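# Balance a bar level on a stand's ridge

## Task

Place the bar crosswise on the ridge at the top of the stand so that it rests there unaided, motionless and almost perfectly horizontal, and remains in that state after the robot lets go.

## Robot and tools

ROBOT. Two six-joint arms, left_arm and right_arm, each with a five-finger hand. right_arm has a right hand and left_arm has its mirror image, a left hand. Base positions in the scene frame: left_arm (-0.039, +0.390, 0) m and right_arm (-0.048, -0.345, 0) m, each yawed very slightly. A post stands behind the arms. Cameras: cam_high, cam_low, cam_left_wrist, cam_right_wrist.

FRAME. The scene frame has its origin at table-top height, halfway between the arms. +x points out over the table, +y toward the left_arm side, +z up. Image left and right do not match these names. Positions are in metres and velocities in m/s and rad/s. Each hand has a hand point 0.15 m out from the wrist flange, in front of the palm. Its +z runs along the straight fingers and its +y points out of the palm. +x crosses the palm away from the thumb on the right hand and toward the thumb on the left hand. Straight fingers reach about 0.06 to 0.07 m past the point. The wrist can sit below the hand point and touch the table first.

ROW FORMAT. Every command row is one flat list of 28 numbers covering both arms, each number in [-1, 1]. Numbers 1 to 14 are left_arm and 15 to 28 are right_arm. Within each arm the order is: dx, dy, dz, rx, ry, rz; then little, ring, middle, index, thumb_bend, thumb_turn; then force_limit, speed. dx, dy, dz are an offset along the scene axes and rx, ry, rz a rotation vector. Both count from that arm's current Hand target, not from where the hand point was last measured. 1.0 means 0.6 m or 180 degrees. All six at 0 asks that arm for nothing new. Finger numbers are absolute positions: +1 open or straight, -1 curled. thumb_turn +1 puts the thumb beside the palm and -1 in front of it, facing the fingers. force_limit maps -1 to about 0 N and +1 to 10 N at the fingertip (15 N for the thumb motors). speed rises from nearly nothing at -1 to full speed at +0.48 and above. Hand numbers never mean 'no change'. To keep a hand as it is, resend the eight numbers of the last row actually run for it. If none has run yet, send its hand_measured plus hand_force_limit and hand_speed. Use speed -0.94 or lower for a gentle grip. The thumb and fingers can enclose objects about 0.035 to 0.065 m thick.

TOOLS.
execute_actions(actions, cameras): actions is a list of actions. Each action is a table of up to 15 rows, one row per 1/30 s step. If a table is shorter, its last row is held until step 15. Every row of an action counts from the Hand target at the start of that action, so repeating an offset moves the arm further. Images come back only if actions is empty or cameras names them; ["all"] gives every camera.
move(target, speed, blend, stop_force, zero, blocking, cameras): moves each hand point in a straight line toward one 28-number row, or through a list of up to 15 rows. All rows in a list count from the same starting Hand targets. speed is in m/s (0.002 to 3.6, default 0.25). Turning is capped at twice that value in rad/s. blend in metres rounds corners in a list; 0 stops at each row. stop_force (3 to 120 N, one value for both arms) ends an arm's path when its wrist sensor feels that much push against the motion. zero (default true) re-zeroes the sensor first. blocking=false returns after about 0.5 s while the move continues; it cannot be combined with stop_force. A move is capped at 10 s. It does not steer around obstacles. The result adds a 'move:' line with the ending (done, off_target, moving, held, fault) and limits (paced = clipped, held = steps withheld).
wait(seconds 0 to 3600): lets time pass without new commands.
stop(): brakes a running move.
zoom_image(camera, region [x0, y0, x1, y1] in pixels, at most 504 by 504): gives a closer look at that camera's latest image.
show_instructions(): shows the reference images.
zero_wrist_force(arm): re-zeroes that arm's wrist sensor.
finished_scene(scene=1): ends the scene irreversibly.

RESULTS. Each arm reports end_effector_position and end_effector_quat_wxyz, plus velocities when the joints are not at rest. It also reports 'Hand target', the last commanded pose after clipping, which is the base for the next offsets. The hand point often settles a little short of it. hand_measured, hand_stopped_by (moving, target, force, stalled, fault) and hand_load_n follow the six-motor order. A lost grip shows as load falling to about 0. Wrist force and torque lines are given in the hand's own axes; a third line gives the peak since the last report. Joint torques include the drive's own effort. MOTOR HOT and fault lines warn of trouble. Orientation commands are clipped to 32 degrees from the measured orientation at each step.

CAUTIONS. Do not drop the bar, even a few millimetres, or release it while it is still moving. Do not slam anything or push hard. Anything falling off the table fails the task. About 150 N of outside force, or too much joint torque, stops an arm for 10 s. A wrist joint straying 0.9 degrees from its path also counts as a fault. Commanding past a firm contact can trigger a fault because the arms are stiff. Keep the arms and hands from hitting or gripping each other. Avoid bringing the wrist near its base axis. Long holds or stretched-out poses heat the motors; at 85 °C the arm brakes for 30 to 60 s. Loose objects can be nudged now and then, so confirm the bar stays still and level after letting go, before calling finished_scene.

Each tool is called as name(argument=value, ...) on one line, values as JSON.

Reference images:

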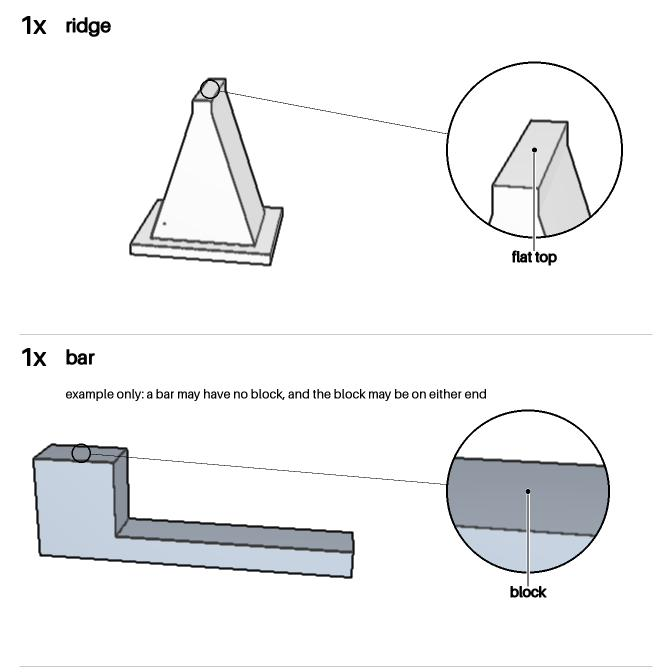

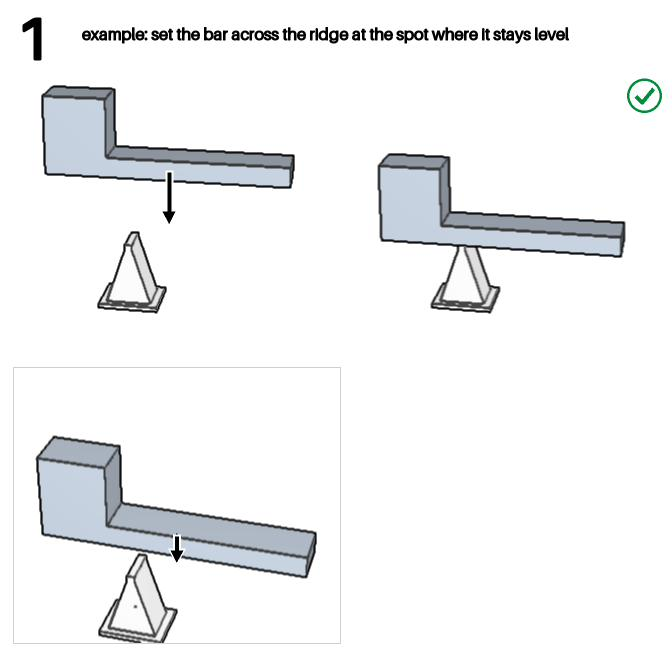

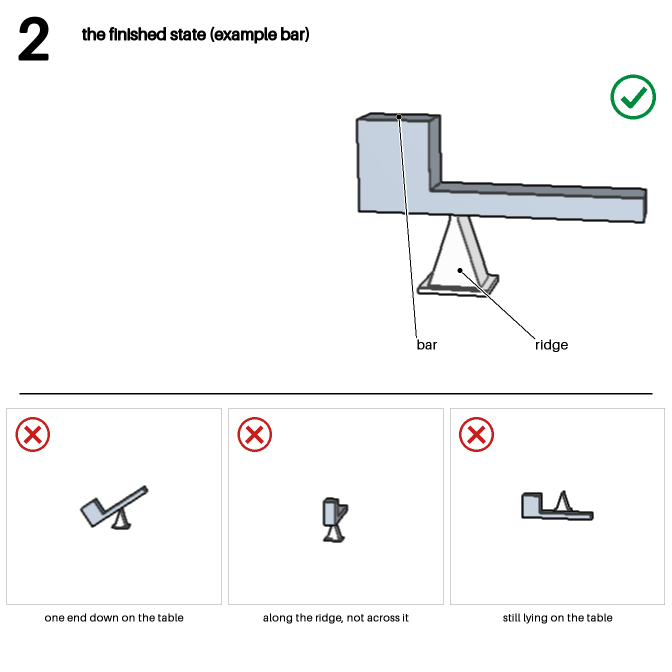

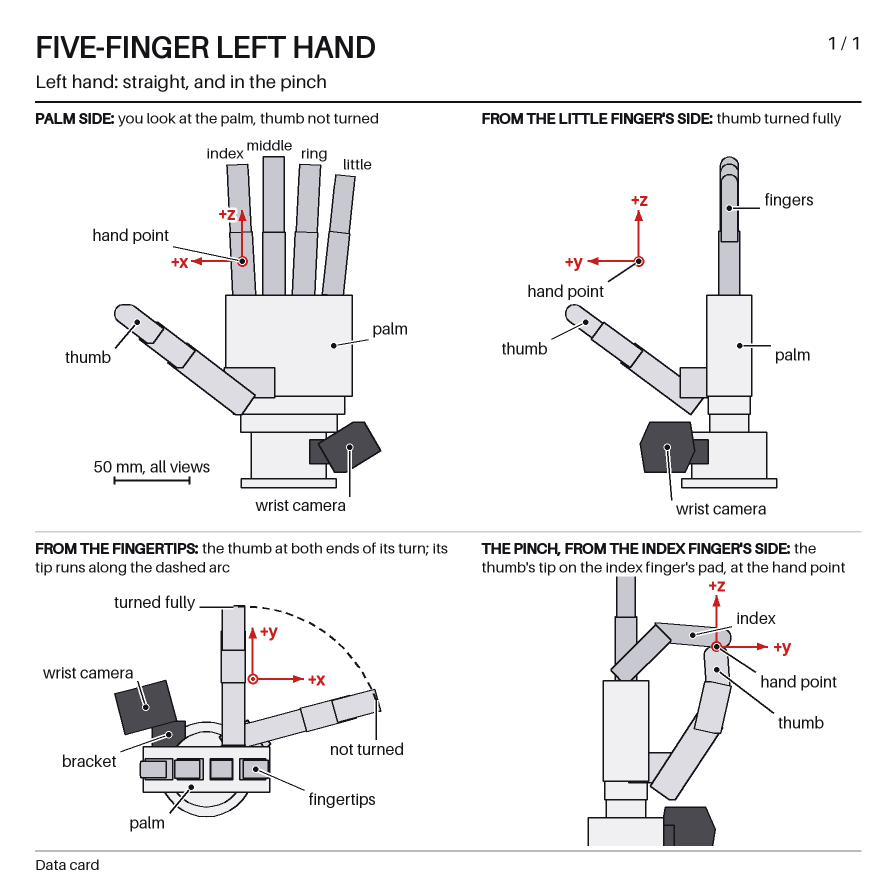

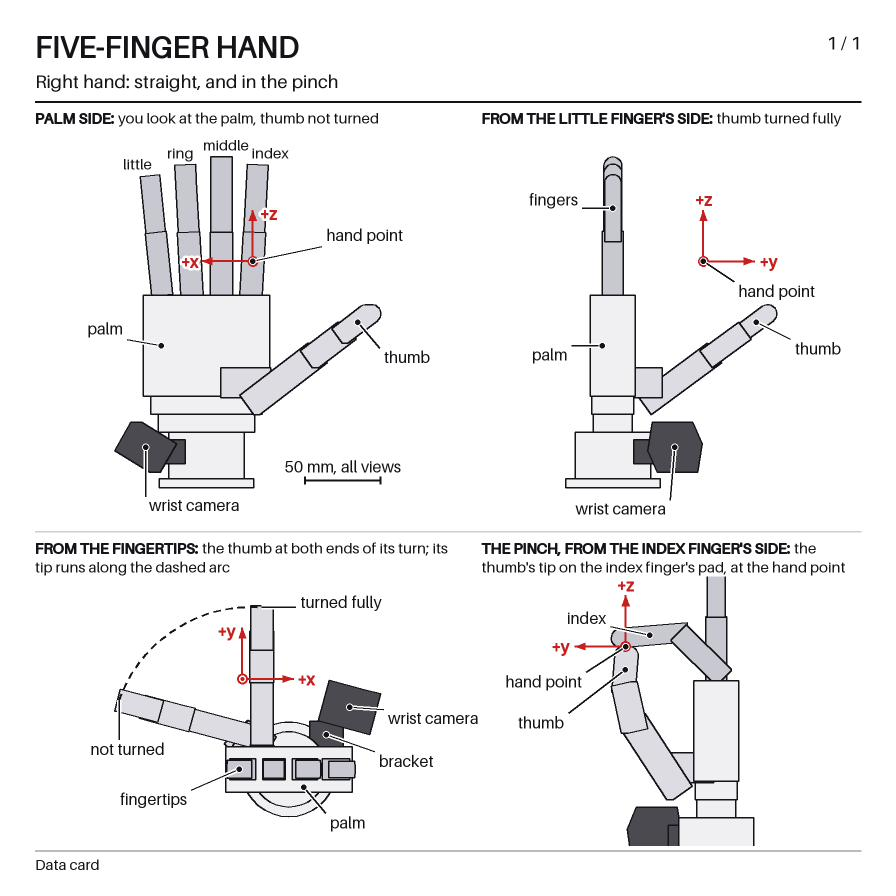

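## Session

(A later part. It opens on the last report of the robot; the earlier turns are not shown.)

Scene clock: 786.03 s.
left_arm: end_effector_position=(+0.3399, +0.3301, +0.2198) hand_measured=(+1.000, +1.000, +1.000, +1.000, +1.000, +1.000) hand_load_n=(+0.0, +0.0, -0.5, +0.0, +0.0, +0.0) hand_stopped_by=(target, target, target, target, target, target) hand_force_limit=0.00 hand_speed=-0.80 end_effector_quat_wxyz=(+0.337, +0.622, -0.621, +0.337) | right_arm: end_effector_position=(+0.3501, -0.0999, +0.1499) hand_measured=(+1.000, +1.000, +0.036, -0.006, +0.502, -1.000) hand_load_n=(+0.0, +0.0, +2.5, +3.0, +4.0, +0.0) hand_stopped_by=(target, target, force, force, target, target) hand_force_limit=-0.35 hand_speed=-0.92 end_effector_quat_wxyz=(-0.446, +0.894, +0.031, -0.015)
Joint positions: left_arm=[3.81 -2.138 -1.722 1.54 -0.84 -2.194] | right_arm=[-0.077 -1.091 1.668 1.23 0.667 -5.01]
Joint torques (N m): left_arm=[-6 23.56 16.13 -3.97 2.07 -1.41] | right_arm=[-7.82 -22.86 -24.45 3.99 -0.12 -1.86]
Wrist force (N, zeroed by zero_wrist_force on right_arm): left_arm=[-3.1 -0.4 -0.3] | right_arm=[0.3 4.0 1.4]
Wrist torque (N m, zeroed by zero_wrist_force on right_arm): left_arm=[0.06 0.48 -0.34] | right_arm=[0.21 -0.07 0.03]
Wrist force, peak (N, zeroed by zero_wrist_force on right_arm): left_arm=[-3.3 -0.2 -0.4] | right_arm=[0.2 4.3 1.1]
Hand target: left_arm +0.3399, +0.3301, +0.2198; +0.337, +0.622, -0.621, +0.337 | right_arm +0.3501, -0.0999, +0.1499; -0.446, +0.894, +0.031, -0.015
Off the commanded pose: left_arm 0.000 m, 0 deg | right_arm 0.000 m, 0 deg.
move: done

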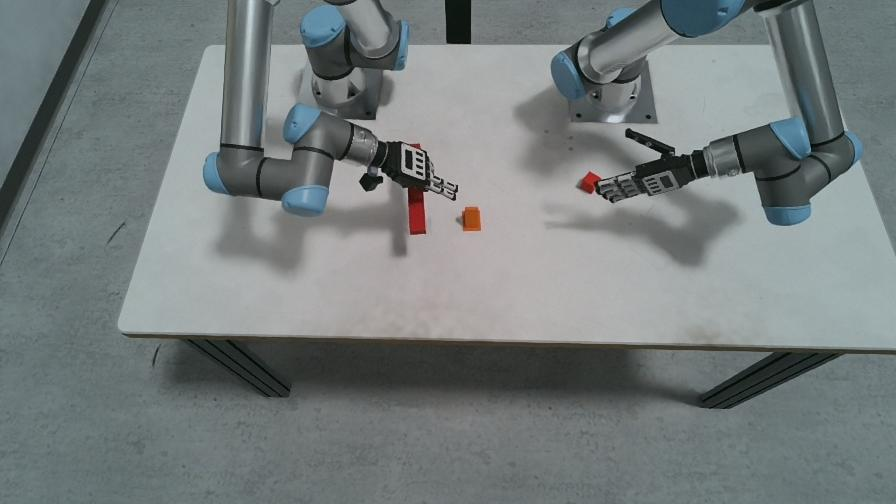

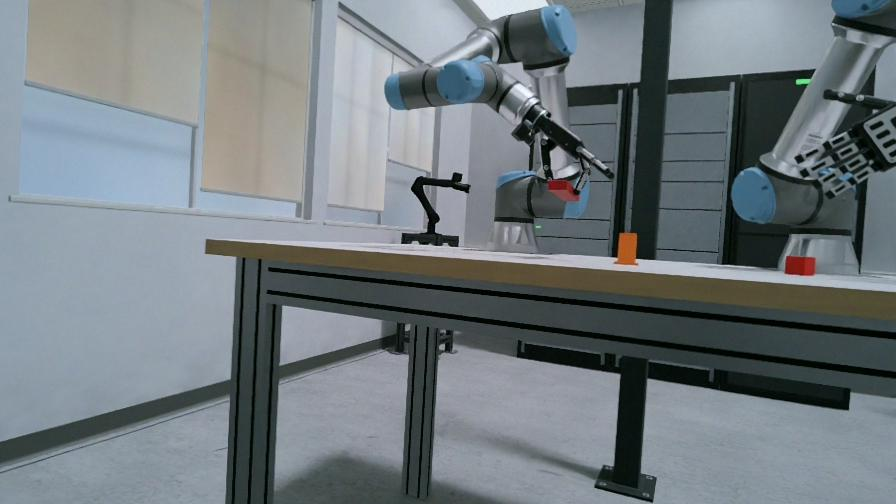

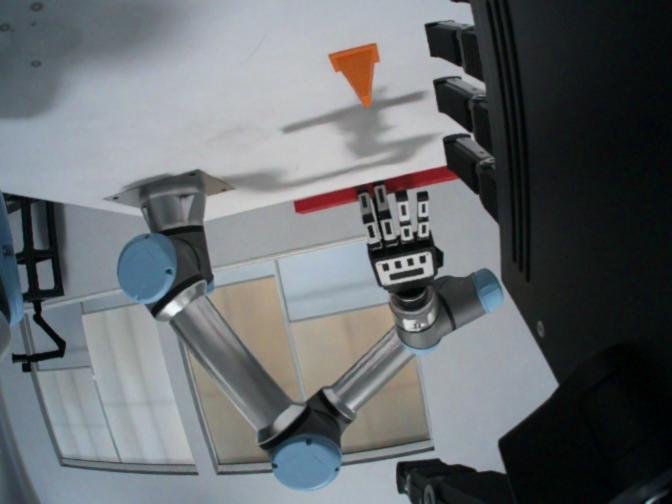

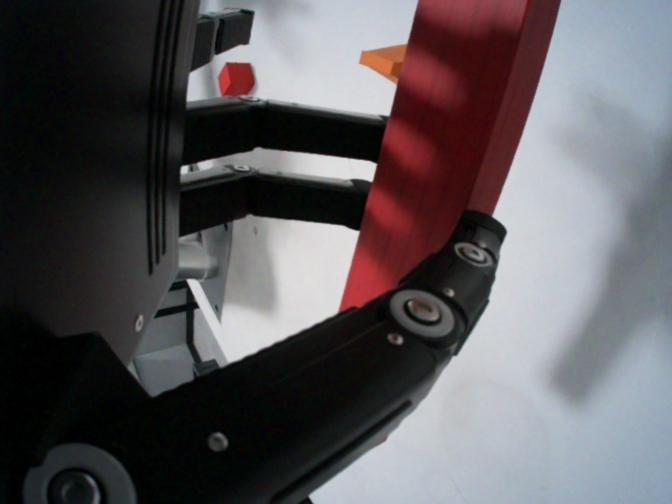

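move(target=[0.12,-0.05,-0.13,0,0,0,1,1,1,1,1,1,0,-0.8,0,0,0,0,0,0,1,1,-0.25,-0.25,0.5,-1,-0.35,-0.92], speed=0.15, cameras=["all"])

zoom_image(camera="cam_left_wrist", region=[100, 0, 500, 300])

Scene clock: 814.77 s.
left_arm: end_effector_position=(+0.4119, +0.3001, +0.1418) hand_measured=(+1.000, +1.000, +1.000, +1.000, +1.000, +1.000) hand_load_n=(+0.0, +0.0, +0.0, +0.0, +0.0, +0.0) hand_stopped_by=(target, target, target, target, target, target) hand_force_limit=0.00 hand_speed=-0.80 end_effector_quat_wxyz=(+0.337, +0.622, -0.621, +0.337) | right_arm: end_effector_position=(+0.3501, -0.0999, +0.1499) hand_measured=(+1.000, +1.000, +0.036, -0.006, +0.502, -1.000) hand_load_n=(-0.5, +0.0, +2.0, +3.0, +4.0, +0.0) hand_stopped_by=(target, target, force, force, target, target) hand_force_limit=-0.35 hand_speed=-0.92 end_effector_quat_wxyz=(-0.446, +0.894, +0.031, -0.015)
Joint positions: left_arm=[3.676 -2.369 -1.522 1.671 -0.754 -2.338] | right_arm=[-0.077 -1.091 1.668 1.23 0.667 -5.01]
Joint torques (N m): left_arm=[-4.47 35.64 13.88 -3.27 -0.27 0.74] | right_arm=[-7.38 -23.03 -23.84 4.12 -0.81 -1.88]
Wrist force (N, zeroed by zero_wrist_force on right_arm): left_arm=[-3.0 -0.6 -0.3] | right_arm=[0.3 4.1 1.1]
Wrist torque (N m, zeroed by zero_wrist_force on right_arm): left_arm=[0.00 0.46 -0.31] | right_arm=[0.24 -0.07 0.04]
Wrist force, peak (N, zeroed by zero_wrist_force on right_arm): left_arm=[-3.8 -1.4 0.6] | right_arm=[0.4 4.2 1.3]
Hand target: left_arm +0.4119, +0.3001, +0.1418; +0.337, +0.622, -0.621, +0.337 | right_arm +0.3501, -0.0999, +0.1499; -0.446, +0.894, +0.031, -0.015
Off the commanded pose: left_arm 0.000 m, 0 deg | right_arm 0.000 m, 0 deg.
move: done

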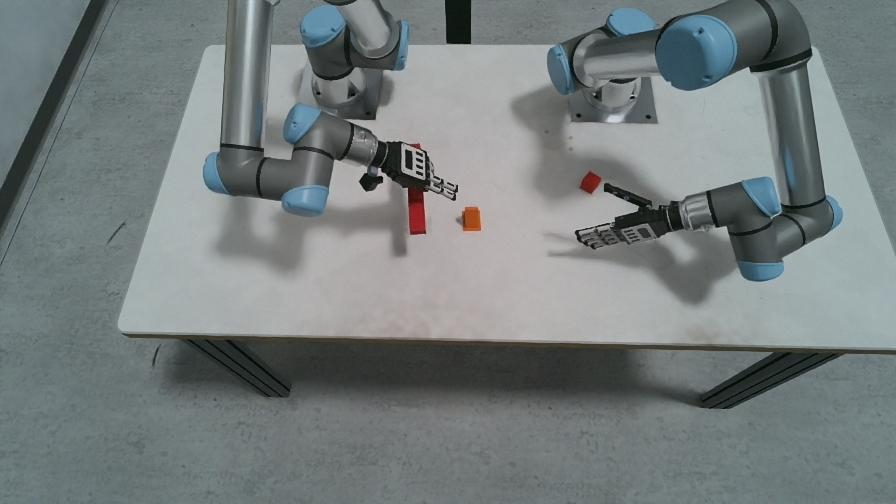

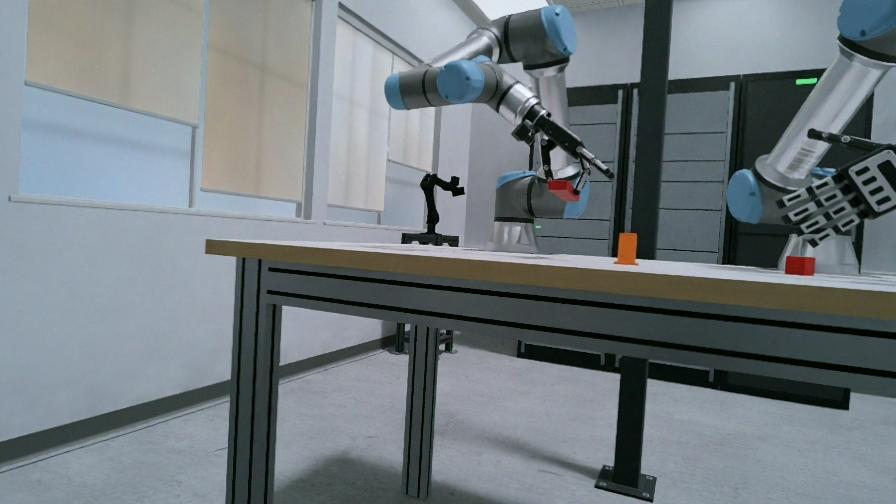

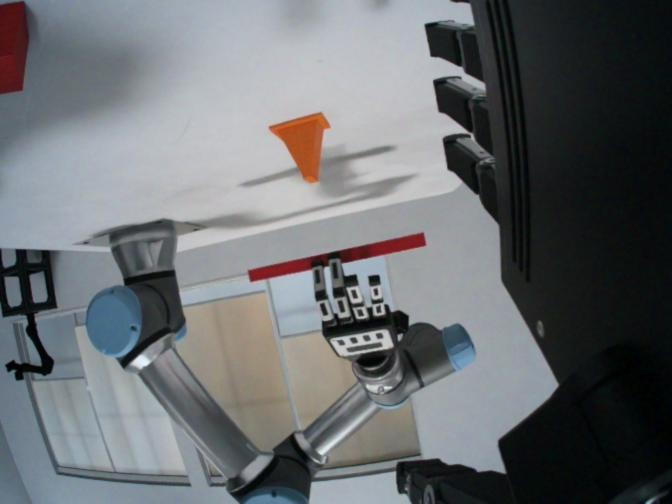

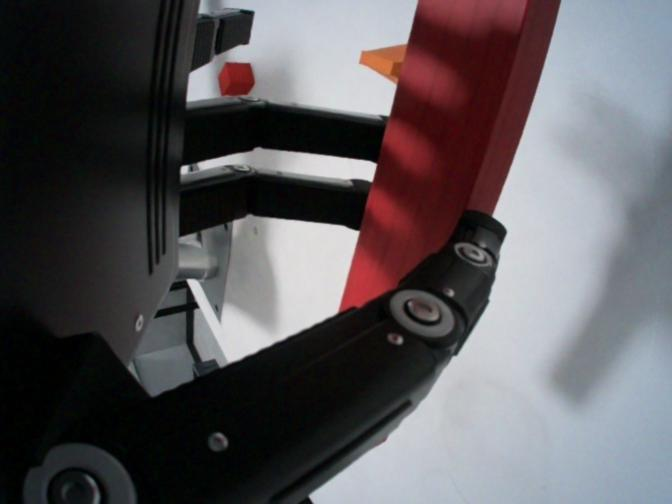

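Scaled by 1.260 from the camera's image (finer frame: 960x720).

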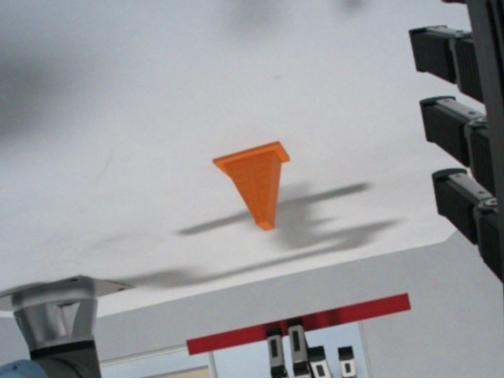

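zoom_image(camera="cam_left_wrist", region=[240, 210, 440, 310])

Scaled by 2.520 from the camera's image (finer frame: 960x720).

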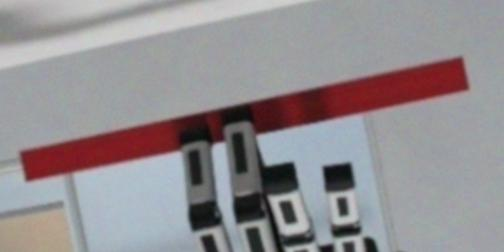

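move(target=[[0,0,0,0,0,0,1,1,1,1,1,1,0,-0.8,-0.03,0.191,-0.03,0,0,0,1,1,-0.25,-0.25,0.5,-1,-0.35,-0.92],[0,0,0,0,0,0,1,1,1,1,1,1,0,-0.8,-0.03,0.191,-0.058,0,0,0,1,1,-0.25,-0.25,0.5,-1,-0.35,-0.92]], speed=0.08, blend=0.01, cameras=["all"])

zoom_image(camera="cam_left_wrist", region=[180, 80, 480, 280])

zoom_image(camera="cam_low", region=[570, 170, 680, 270])

zoom_image(camera="cam_high", region=[400, 140, 520, 260])

Scene clock: 847.40 s.
left_arm: end_effector_position=(+0.4119, +0.3001, +0.1418) hand_measured=(+1.000, +1.000, +1.000, +1.000, +1.000, +1.000) hand_load_n=(+0.0, +0.0, +0.0, +0.0, -0.5, +0.0) hand_stopped_by=(target, target, target, target, target, target) hand_force_limit=0.00 hand_speed=-0.80 end_effector_quat_wxyz=(+0.337, +0.622, -0.621, +0.337) | right_arm: end_effector_position=(+0.3320, +0.0147, +0.1151) hand_measured=(+1.000, +1.000, +0.036, -0.006, +0.502, -1.000) hand_load_n=(+0.0, +0.0, +2.0, +3.5, +4.0, +0.0) hand_stopped_by=(target, target, force, force, target, target) hand_force_limit=-0.35 hand_speed=-0.92 end_effector_quat_wxyz=(-0.446, +0.894, +0.031, -0.015)
Joint positions: left_arm=[3.675 -2.369 -1.521 1.671 -0.753 -2.338] | right_arm=[0.186 -1.047 1.6 0.911 0.65 -4.579]
Joint torques (N m): left_arm=[-7.8 32.64 22.02 -0.21 2.79 -1.19] | right_arm=[-9.08 -43.72 -23.89 2.64 -2.95 0.5]
Wrist force (N, zeroed by zero_wrist_force on right_arm): left_arm=[-3.1 -0.3 -0.3] | right_arm=[0.2 4.0 1.6]
Wrist torque (N m, zeroed by zero_wrist_force on right_arm): left_arm=[0.04 0.49 -0.33] | right_arm=[0.20 -0.05 0.07]
Wrist force, peak (N, zeroed by zero_wrist_force on right_arm): left_arm=[-3.3 -0.5 -0.2] | right_arm=[0.2 5.2 2.2]
Hand target: left_arm +0.4119, +0.3001, +0.1418; +0.337, +0.622, -0.621, +0.337 | right_arm +0.3321, +0.0147, +0.1151; -0.446, +0.894, +0.031, -0.015
Off the commanded pose: left_arm 0.000 m, 0 deg | right_arm 0.000 m, 0 deg.
move: done; blend cut to 0.0084 m at target 1

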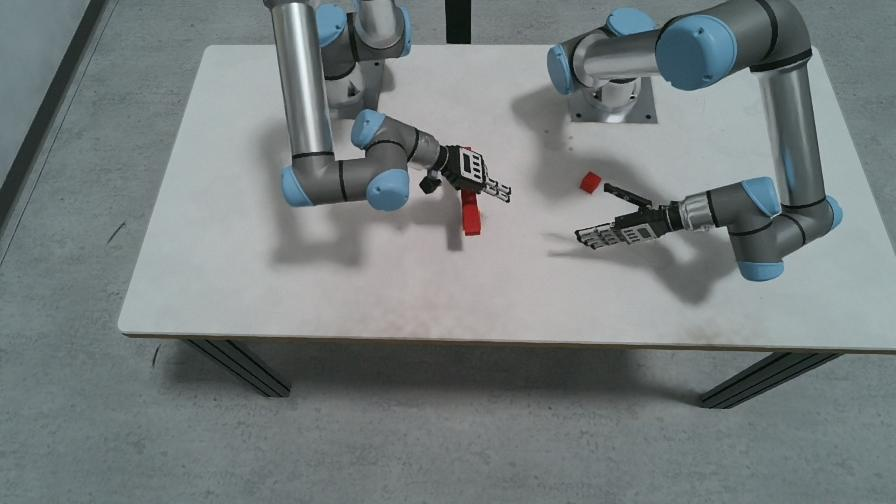

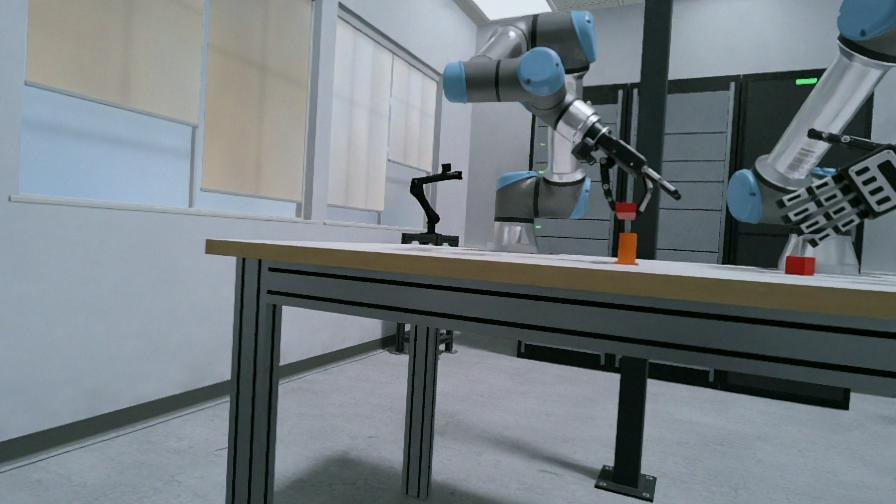

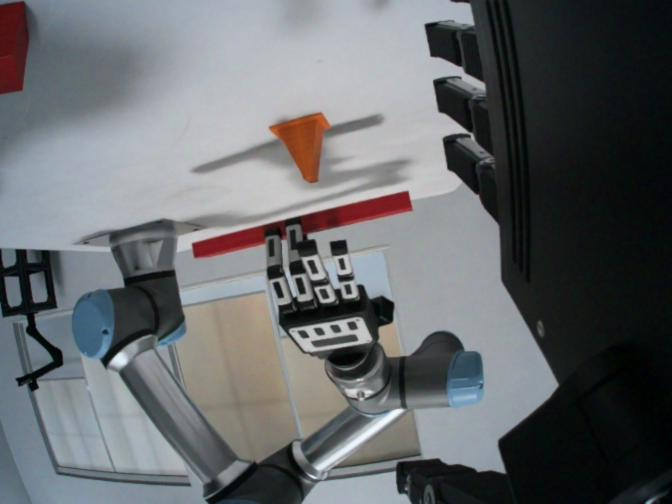

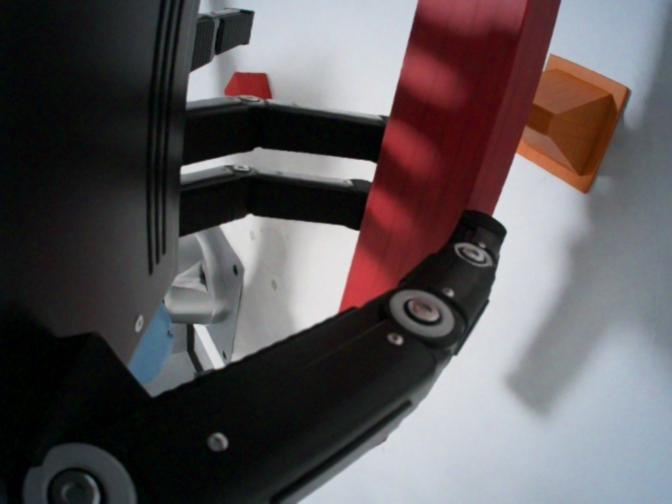

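Scaled by 1.680 from the camera's image (finer frame: 960x720).

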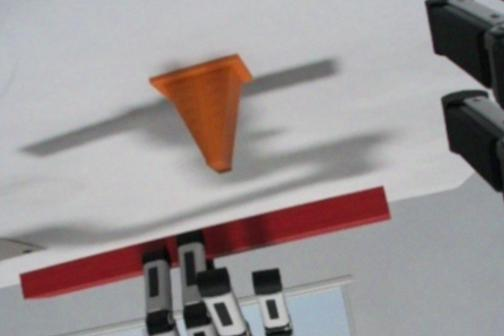

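Scaled by 4.582 from the camera's image (finer frame: 1280x720).

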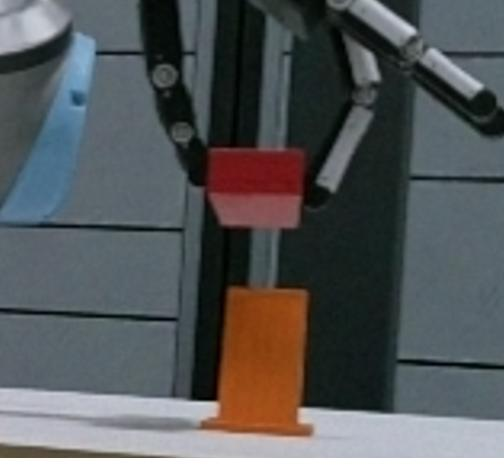

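Scaled by 4.200 from the camera's image (finer frame: 1280x720).

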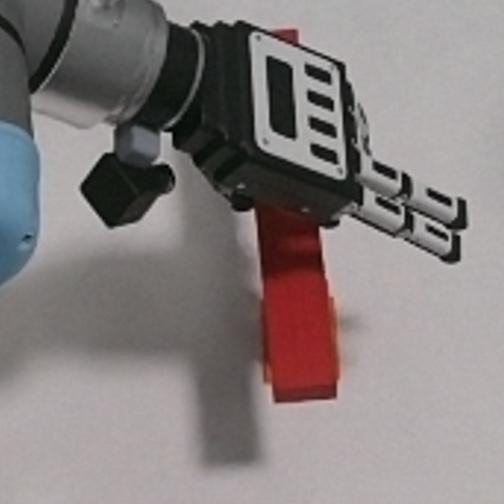

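move(target=[0,0,0,0,0,0,1,1,1,1,1,1,0,-0.8,0.025,0.01,-0.0375,0,0,0,1,1,-0.25,-0.25,0.5,-1,-0.35,-0.92], speed=0.04, cameras=["all"])

zoom_image(camera="cam_left_wrist", region=[180, 80, 480, 280])

zoom_image(camera="cam_low", region=[570, 170, 680, 270])

zoom_image(camera="cam_high", region=[400, 140, 520, 260])

Scene clock: 881.53 s.
left_arm: end_effector_position=(+0.4119, +0.3001, +0.1418) hand_measured=(+1.000, +1.000, +1.000, +1.000, +1.000, +1.000) hand_load_n=(+0.0, +0.0, +0.0, +0.0, +0.0, +0.0) hand_stopped_by=(target, target, target, target, target, target) hand_force_limit=0.00 hand_speed=-0.80 end_effector_quat_wxyz=(+0.337, +0.622, -0.621, +0.337) | right_arm: end_effector_position=(+0.3472, +0.0207, +0.0926) hand_measured=(+1.000, +1.000, +0.036, -0.006, +0.502, -1.000) hand_load_n=(+0.0, +0.0, +2.5, +3.0, +4.0, +0.0) hand_stopped_by=(target, target, force, force, target, target) hand_force_limit=-0.35 hand_speed=-0.92 end_effector_quat_wxyz=(-0.446, +0.894, +0.031, -0.015)
Joint positions: left_arm=[3.675 -2.369 -1.521 1.671 -0.753 -2.338] | right_arm=[0.194 -0.987 1.564 0.876 0.651 -4.565]
Joint torques (N m): left_arm=[-4.98 32.36 22.06 -0.52 2.42 -1.48] | right_arm=[1.05 -47.1 -6.81 3.95 0.66 -0.77]
Wrist force (N, zeroed by zero_wrist_force on right_arm): left_arm=[-2.9 -0.5 -0.4] | right_arm=[0.2 4.0 1.4]
Wrist torque (N m, zeroed by zero_wrist_force on right_arm): left_arm=[0.03 0.45 -0.32] | right_arm=[0.23 -0.03 -0.14]
Wrist force, peak (N, zeroed by zero_wrist_force on right_arm): left_arm=[-3.3 -0.4 -0.3] | right_arm=[0.2 4.3 1.5]
Hand target: left_arm +0.4119, +0.3001, +0.1418; +0.337, +0.622, -0.621, +0.337 | right_arm +0.3471, +0.0207, +0.0926; -0.446, +0.894, +0.031, -0.015
Off the commanded pose: left_arm 0.000 m, 0 deg | right_arm 0.000 m, 0 deg.
move: done

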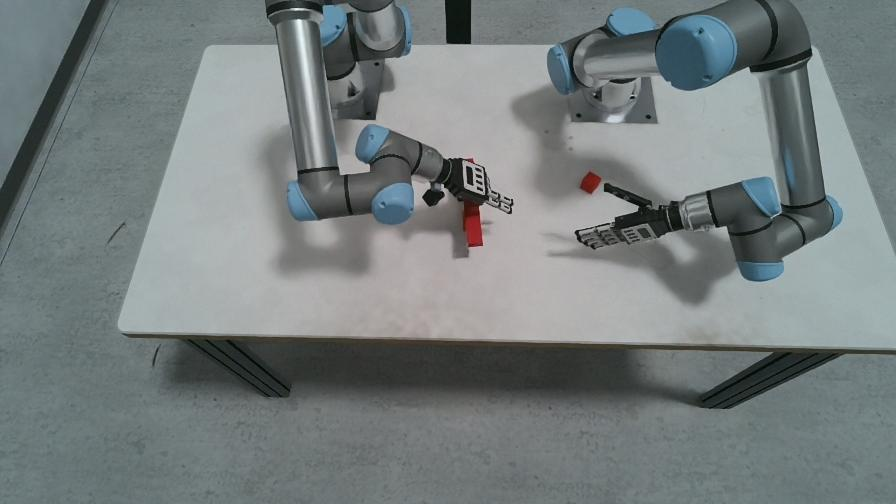

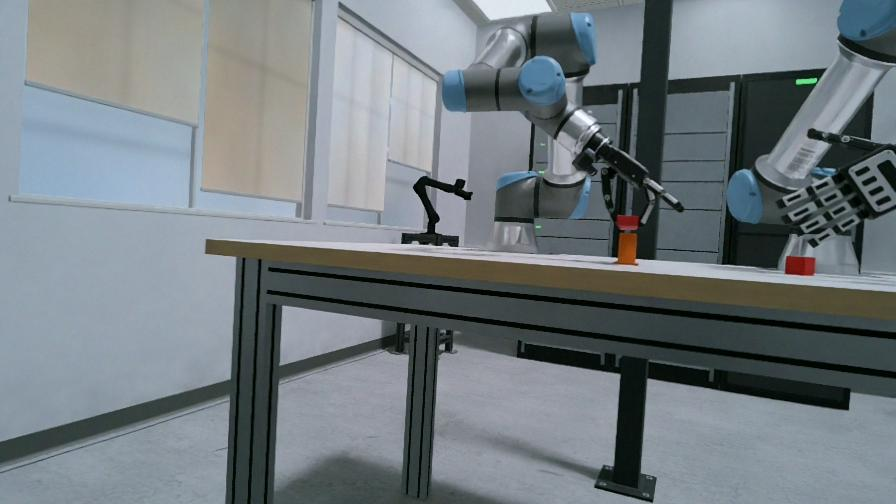

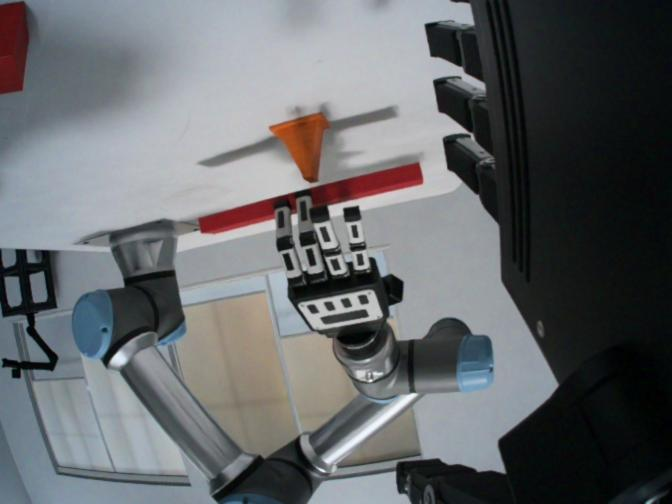

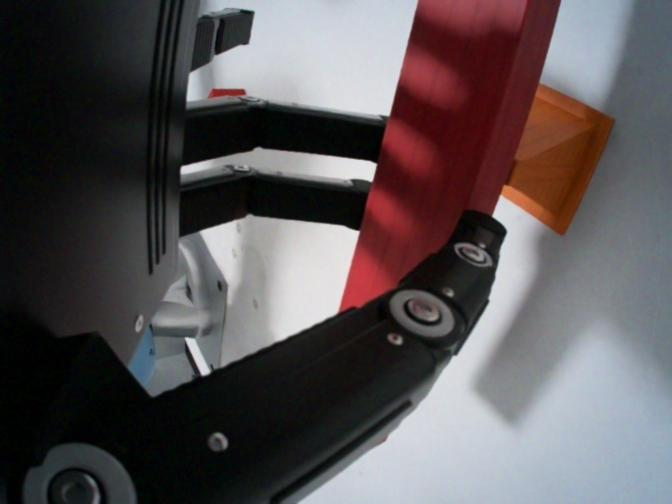

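Scaled by 1.680 from the camera's image (finer frame: 960x720).

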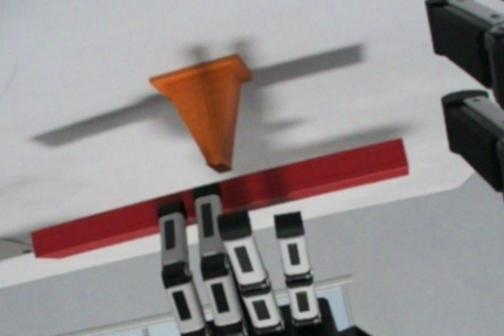

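Scaled by 4.582 from the camera's image (finer frame: 1280x720).

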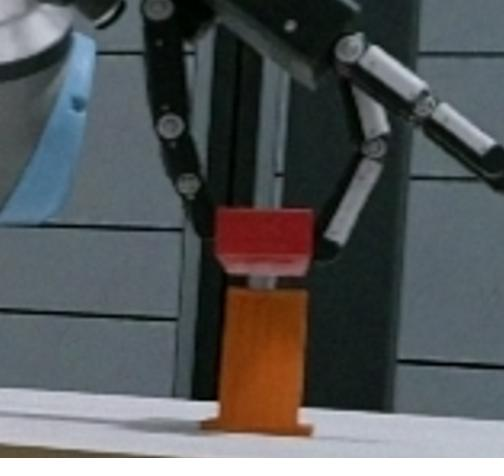

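Scaled by 4.200 from the camera's image (finer frame: 1280x720).

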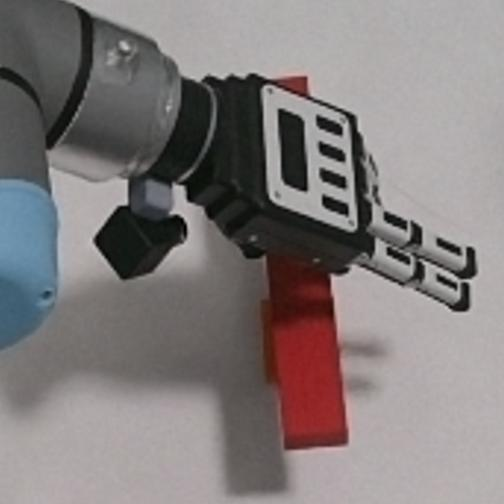

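zoom_image(camera="cam_left_wrist", region=[190, 140, 310, 240])

zoom_image(camera="cam_left_wrist", region=[310, 140, 430, 240])

zoom_image(camera="cam_left_wrist", region=[250, 90, 370, 220])

Scaled by 4.200 from the camera's image (finer frame: 960x720).

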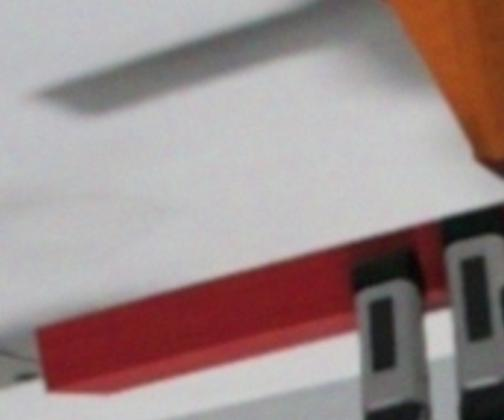

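Scaled by 4.200 from the camera's image (finer frame: 960x720).

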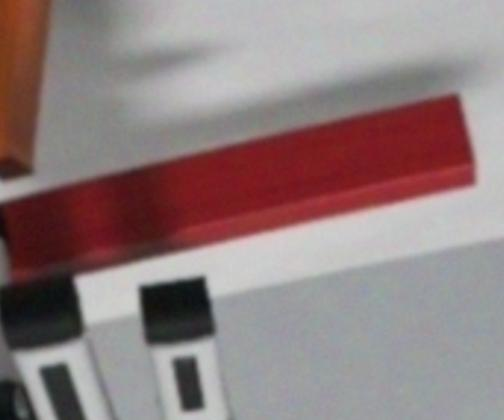

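Scaled by 3.877 from the camera's image (finer frame: 960x720).

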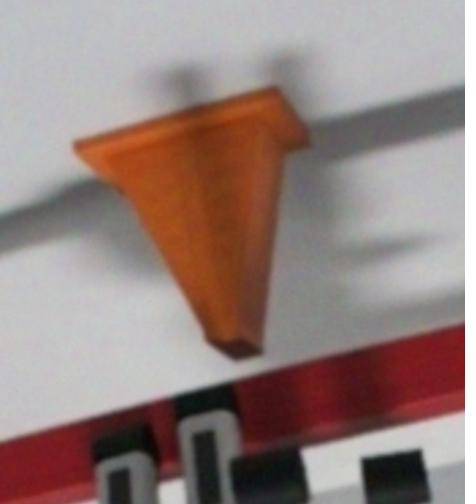

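move(target=[-0.087,-0.005,-0.07,0,0,0.0583,1,1,1,1,1,1,0,-0.8,0,0,0,0,0,0,1,1,-0.25,-0.25,0.5,-1,-0.35,-0.92], speed=0.1, cameras=["all"])

zoom_image(camera="cam_left_wrist", region=[180, 90, 460, 250])

Scene clock: 1019.20 s.
left_arm: end_effector_position=(+0.3598, +0.2971, +0.0999) hand_measured=(+1.000, +1.000, +1.000, +1.000, +1.000, +1.000) hand_load_n=(+0.0, +0.0, +0.0, +0.0, +0.0, +0.0) hand_stopped_by=(target, target, target, target, target, target) hand_force_limit=0.00 hand_speed=-0.80 end_effector_quat_wxyz=(+0.305, +0.676, -0.561, +0.367) | right_arm: end_effector_position=(+0.3471, +0.0207, +0.0926) hand_measured=(+1.000, +1.000, +0.036, -0.006, +0.502, -1.000) hand_load_n=(+0.0, +0.0, +2.0, +3.0, +4.0, +0.0) hand_stopped_by=(target, target, force, force, target, target) hand_force_limit=-0.35 hand_speed=-0.92 end_effector_quat_wxyz=(-0.446, +0.894, +0.031, -0.015)
Joint positions: left_arm=[3.793 -2.298 -1.82 1.957 -0.716 -2.417] | right_arm=[0.194 -0.987 1.564 0.877 0.651 -4.566]
Joint torques (N m): left_arm=[3.36 26.46 0.57 -0.93 -0.81 2.09] | right_arm=[-8.63 -48.44 -4.87 3.89 -2.91 -2.09]
Wrist force (N, zeroed by zero_wrist_force on right_arm): left_arm=[-3.0 -0.4 -0.6] | right_arm=[0.2 4.1 1.3]
Wrist torque (N m, zeroed by zero_wrist_force on right_arm): left_arm=[0.07 0.45 -0.25] | right_arm=[0.24 -0.02 -0.12]
Wrist force, peak (N, zeroed by zero_wrist_force on right_arm): left_arm=[-3.8 0.6 -0.3] | right_arm=[0.2 4.2 1.6]
Hand target: left_arm +0.3597, +0.2971, +0.0998; +0.305, +0.676, -0.561, +0.367 | right_arm +0.3471, +0.0207, +0.0926; -0.446, +0.894, +0.031, -0.015
Off the commanded pose: left_arm 0.000 m, 0 deg | right_arm 0.000 m, 0 deg.
move: done

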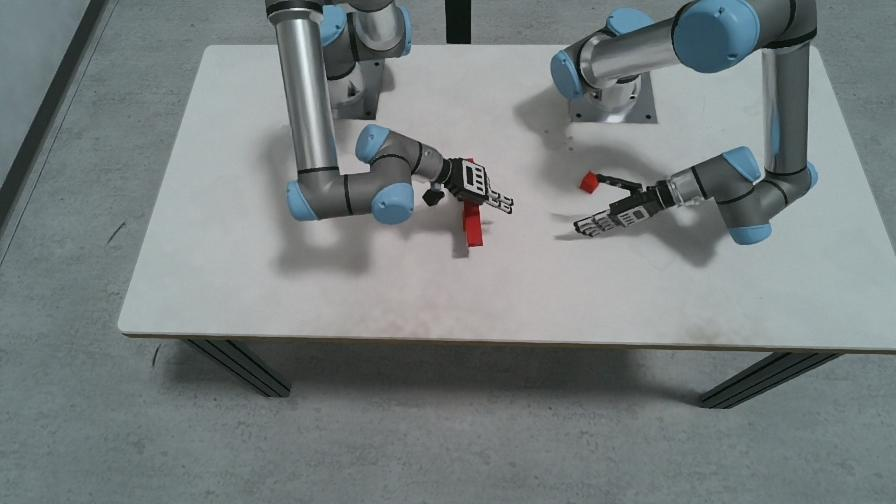

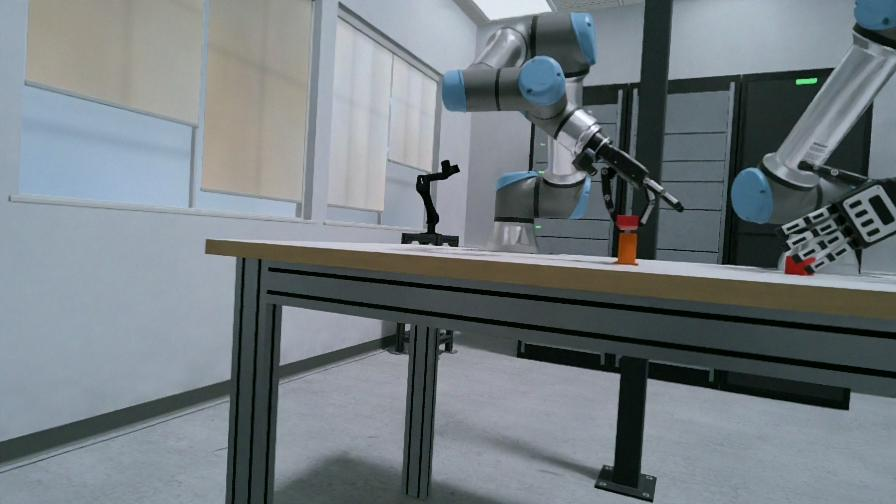

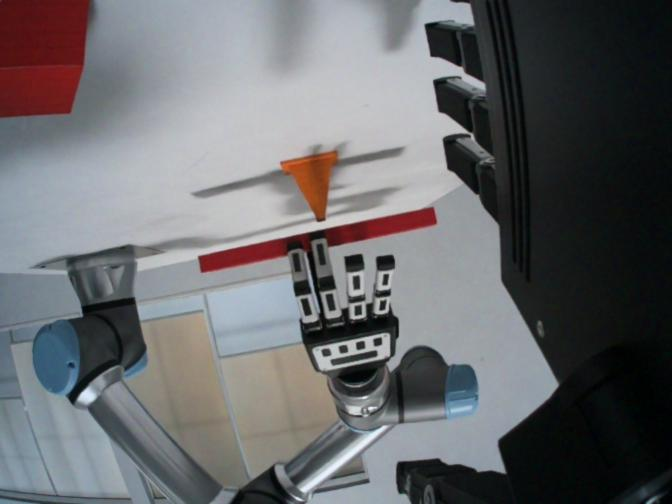

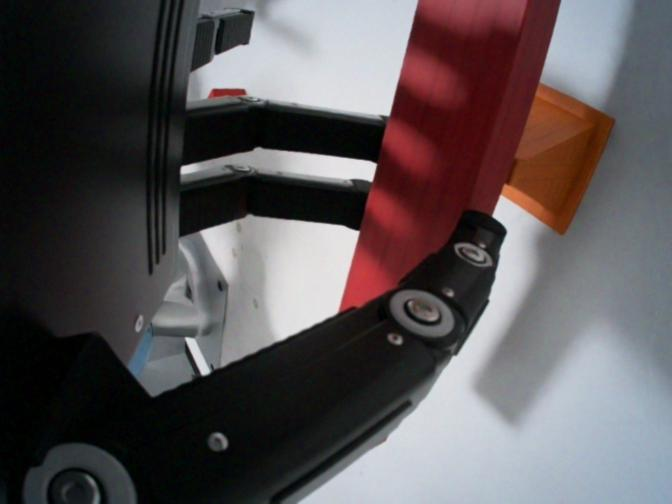

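Scaled by 1.800 from the camera's image (finer frame: 960x720).

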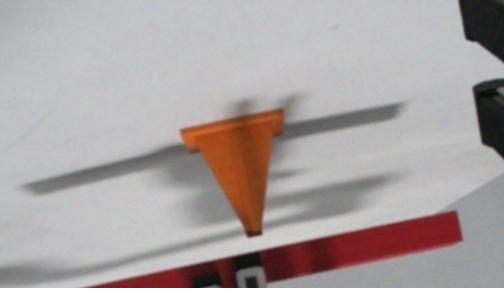

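Much better view. Zoom in for detail.

zoom_image(camera="cam_left_wrist", region=[190, 190, 330, 290])

zoom_image(camera="cam_left_wrist", region=[310, 190, 450, 290])

zoom_image(camera="cam_left_wrist", region=[270, 140, 370, 260])

Scaled by 3.600 from the camera's image (finer frame: 960x720).

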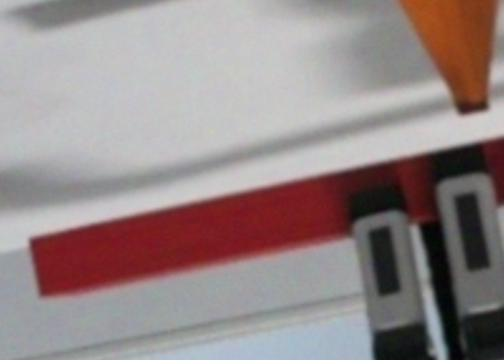

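Scaled by 3.600 from the camera's image (finer frame: 960x720).

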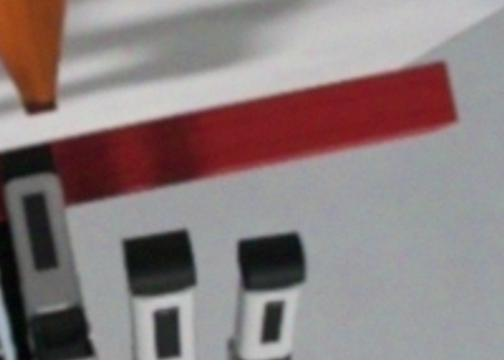

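Scaled by 4.200 from the camera's image (finer frame: 960x720).

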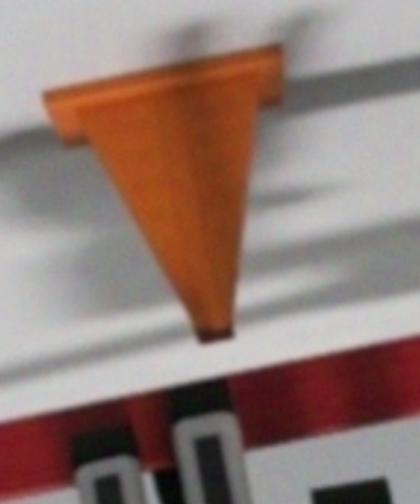

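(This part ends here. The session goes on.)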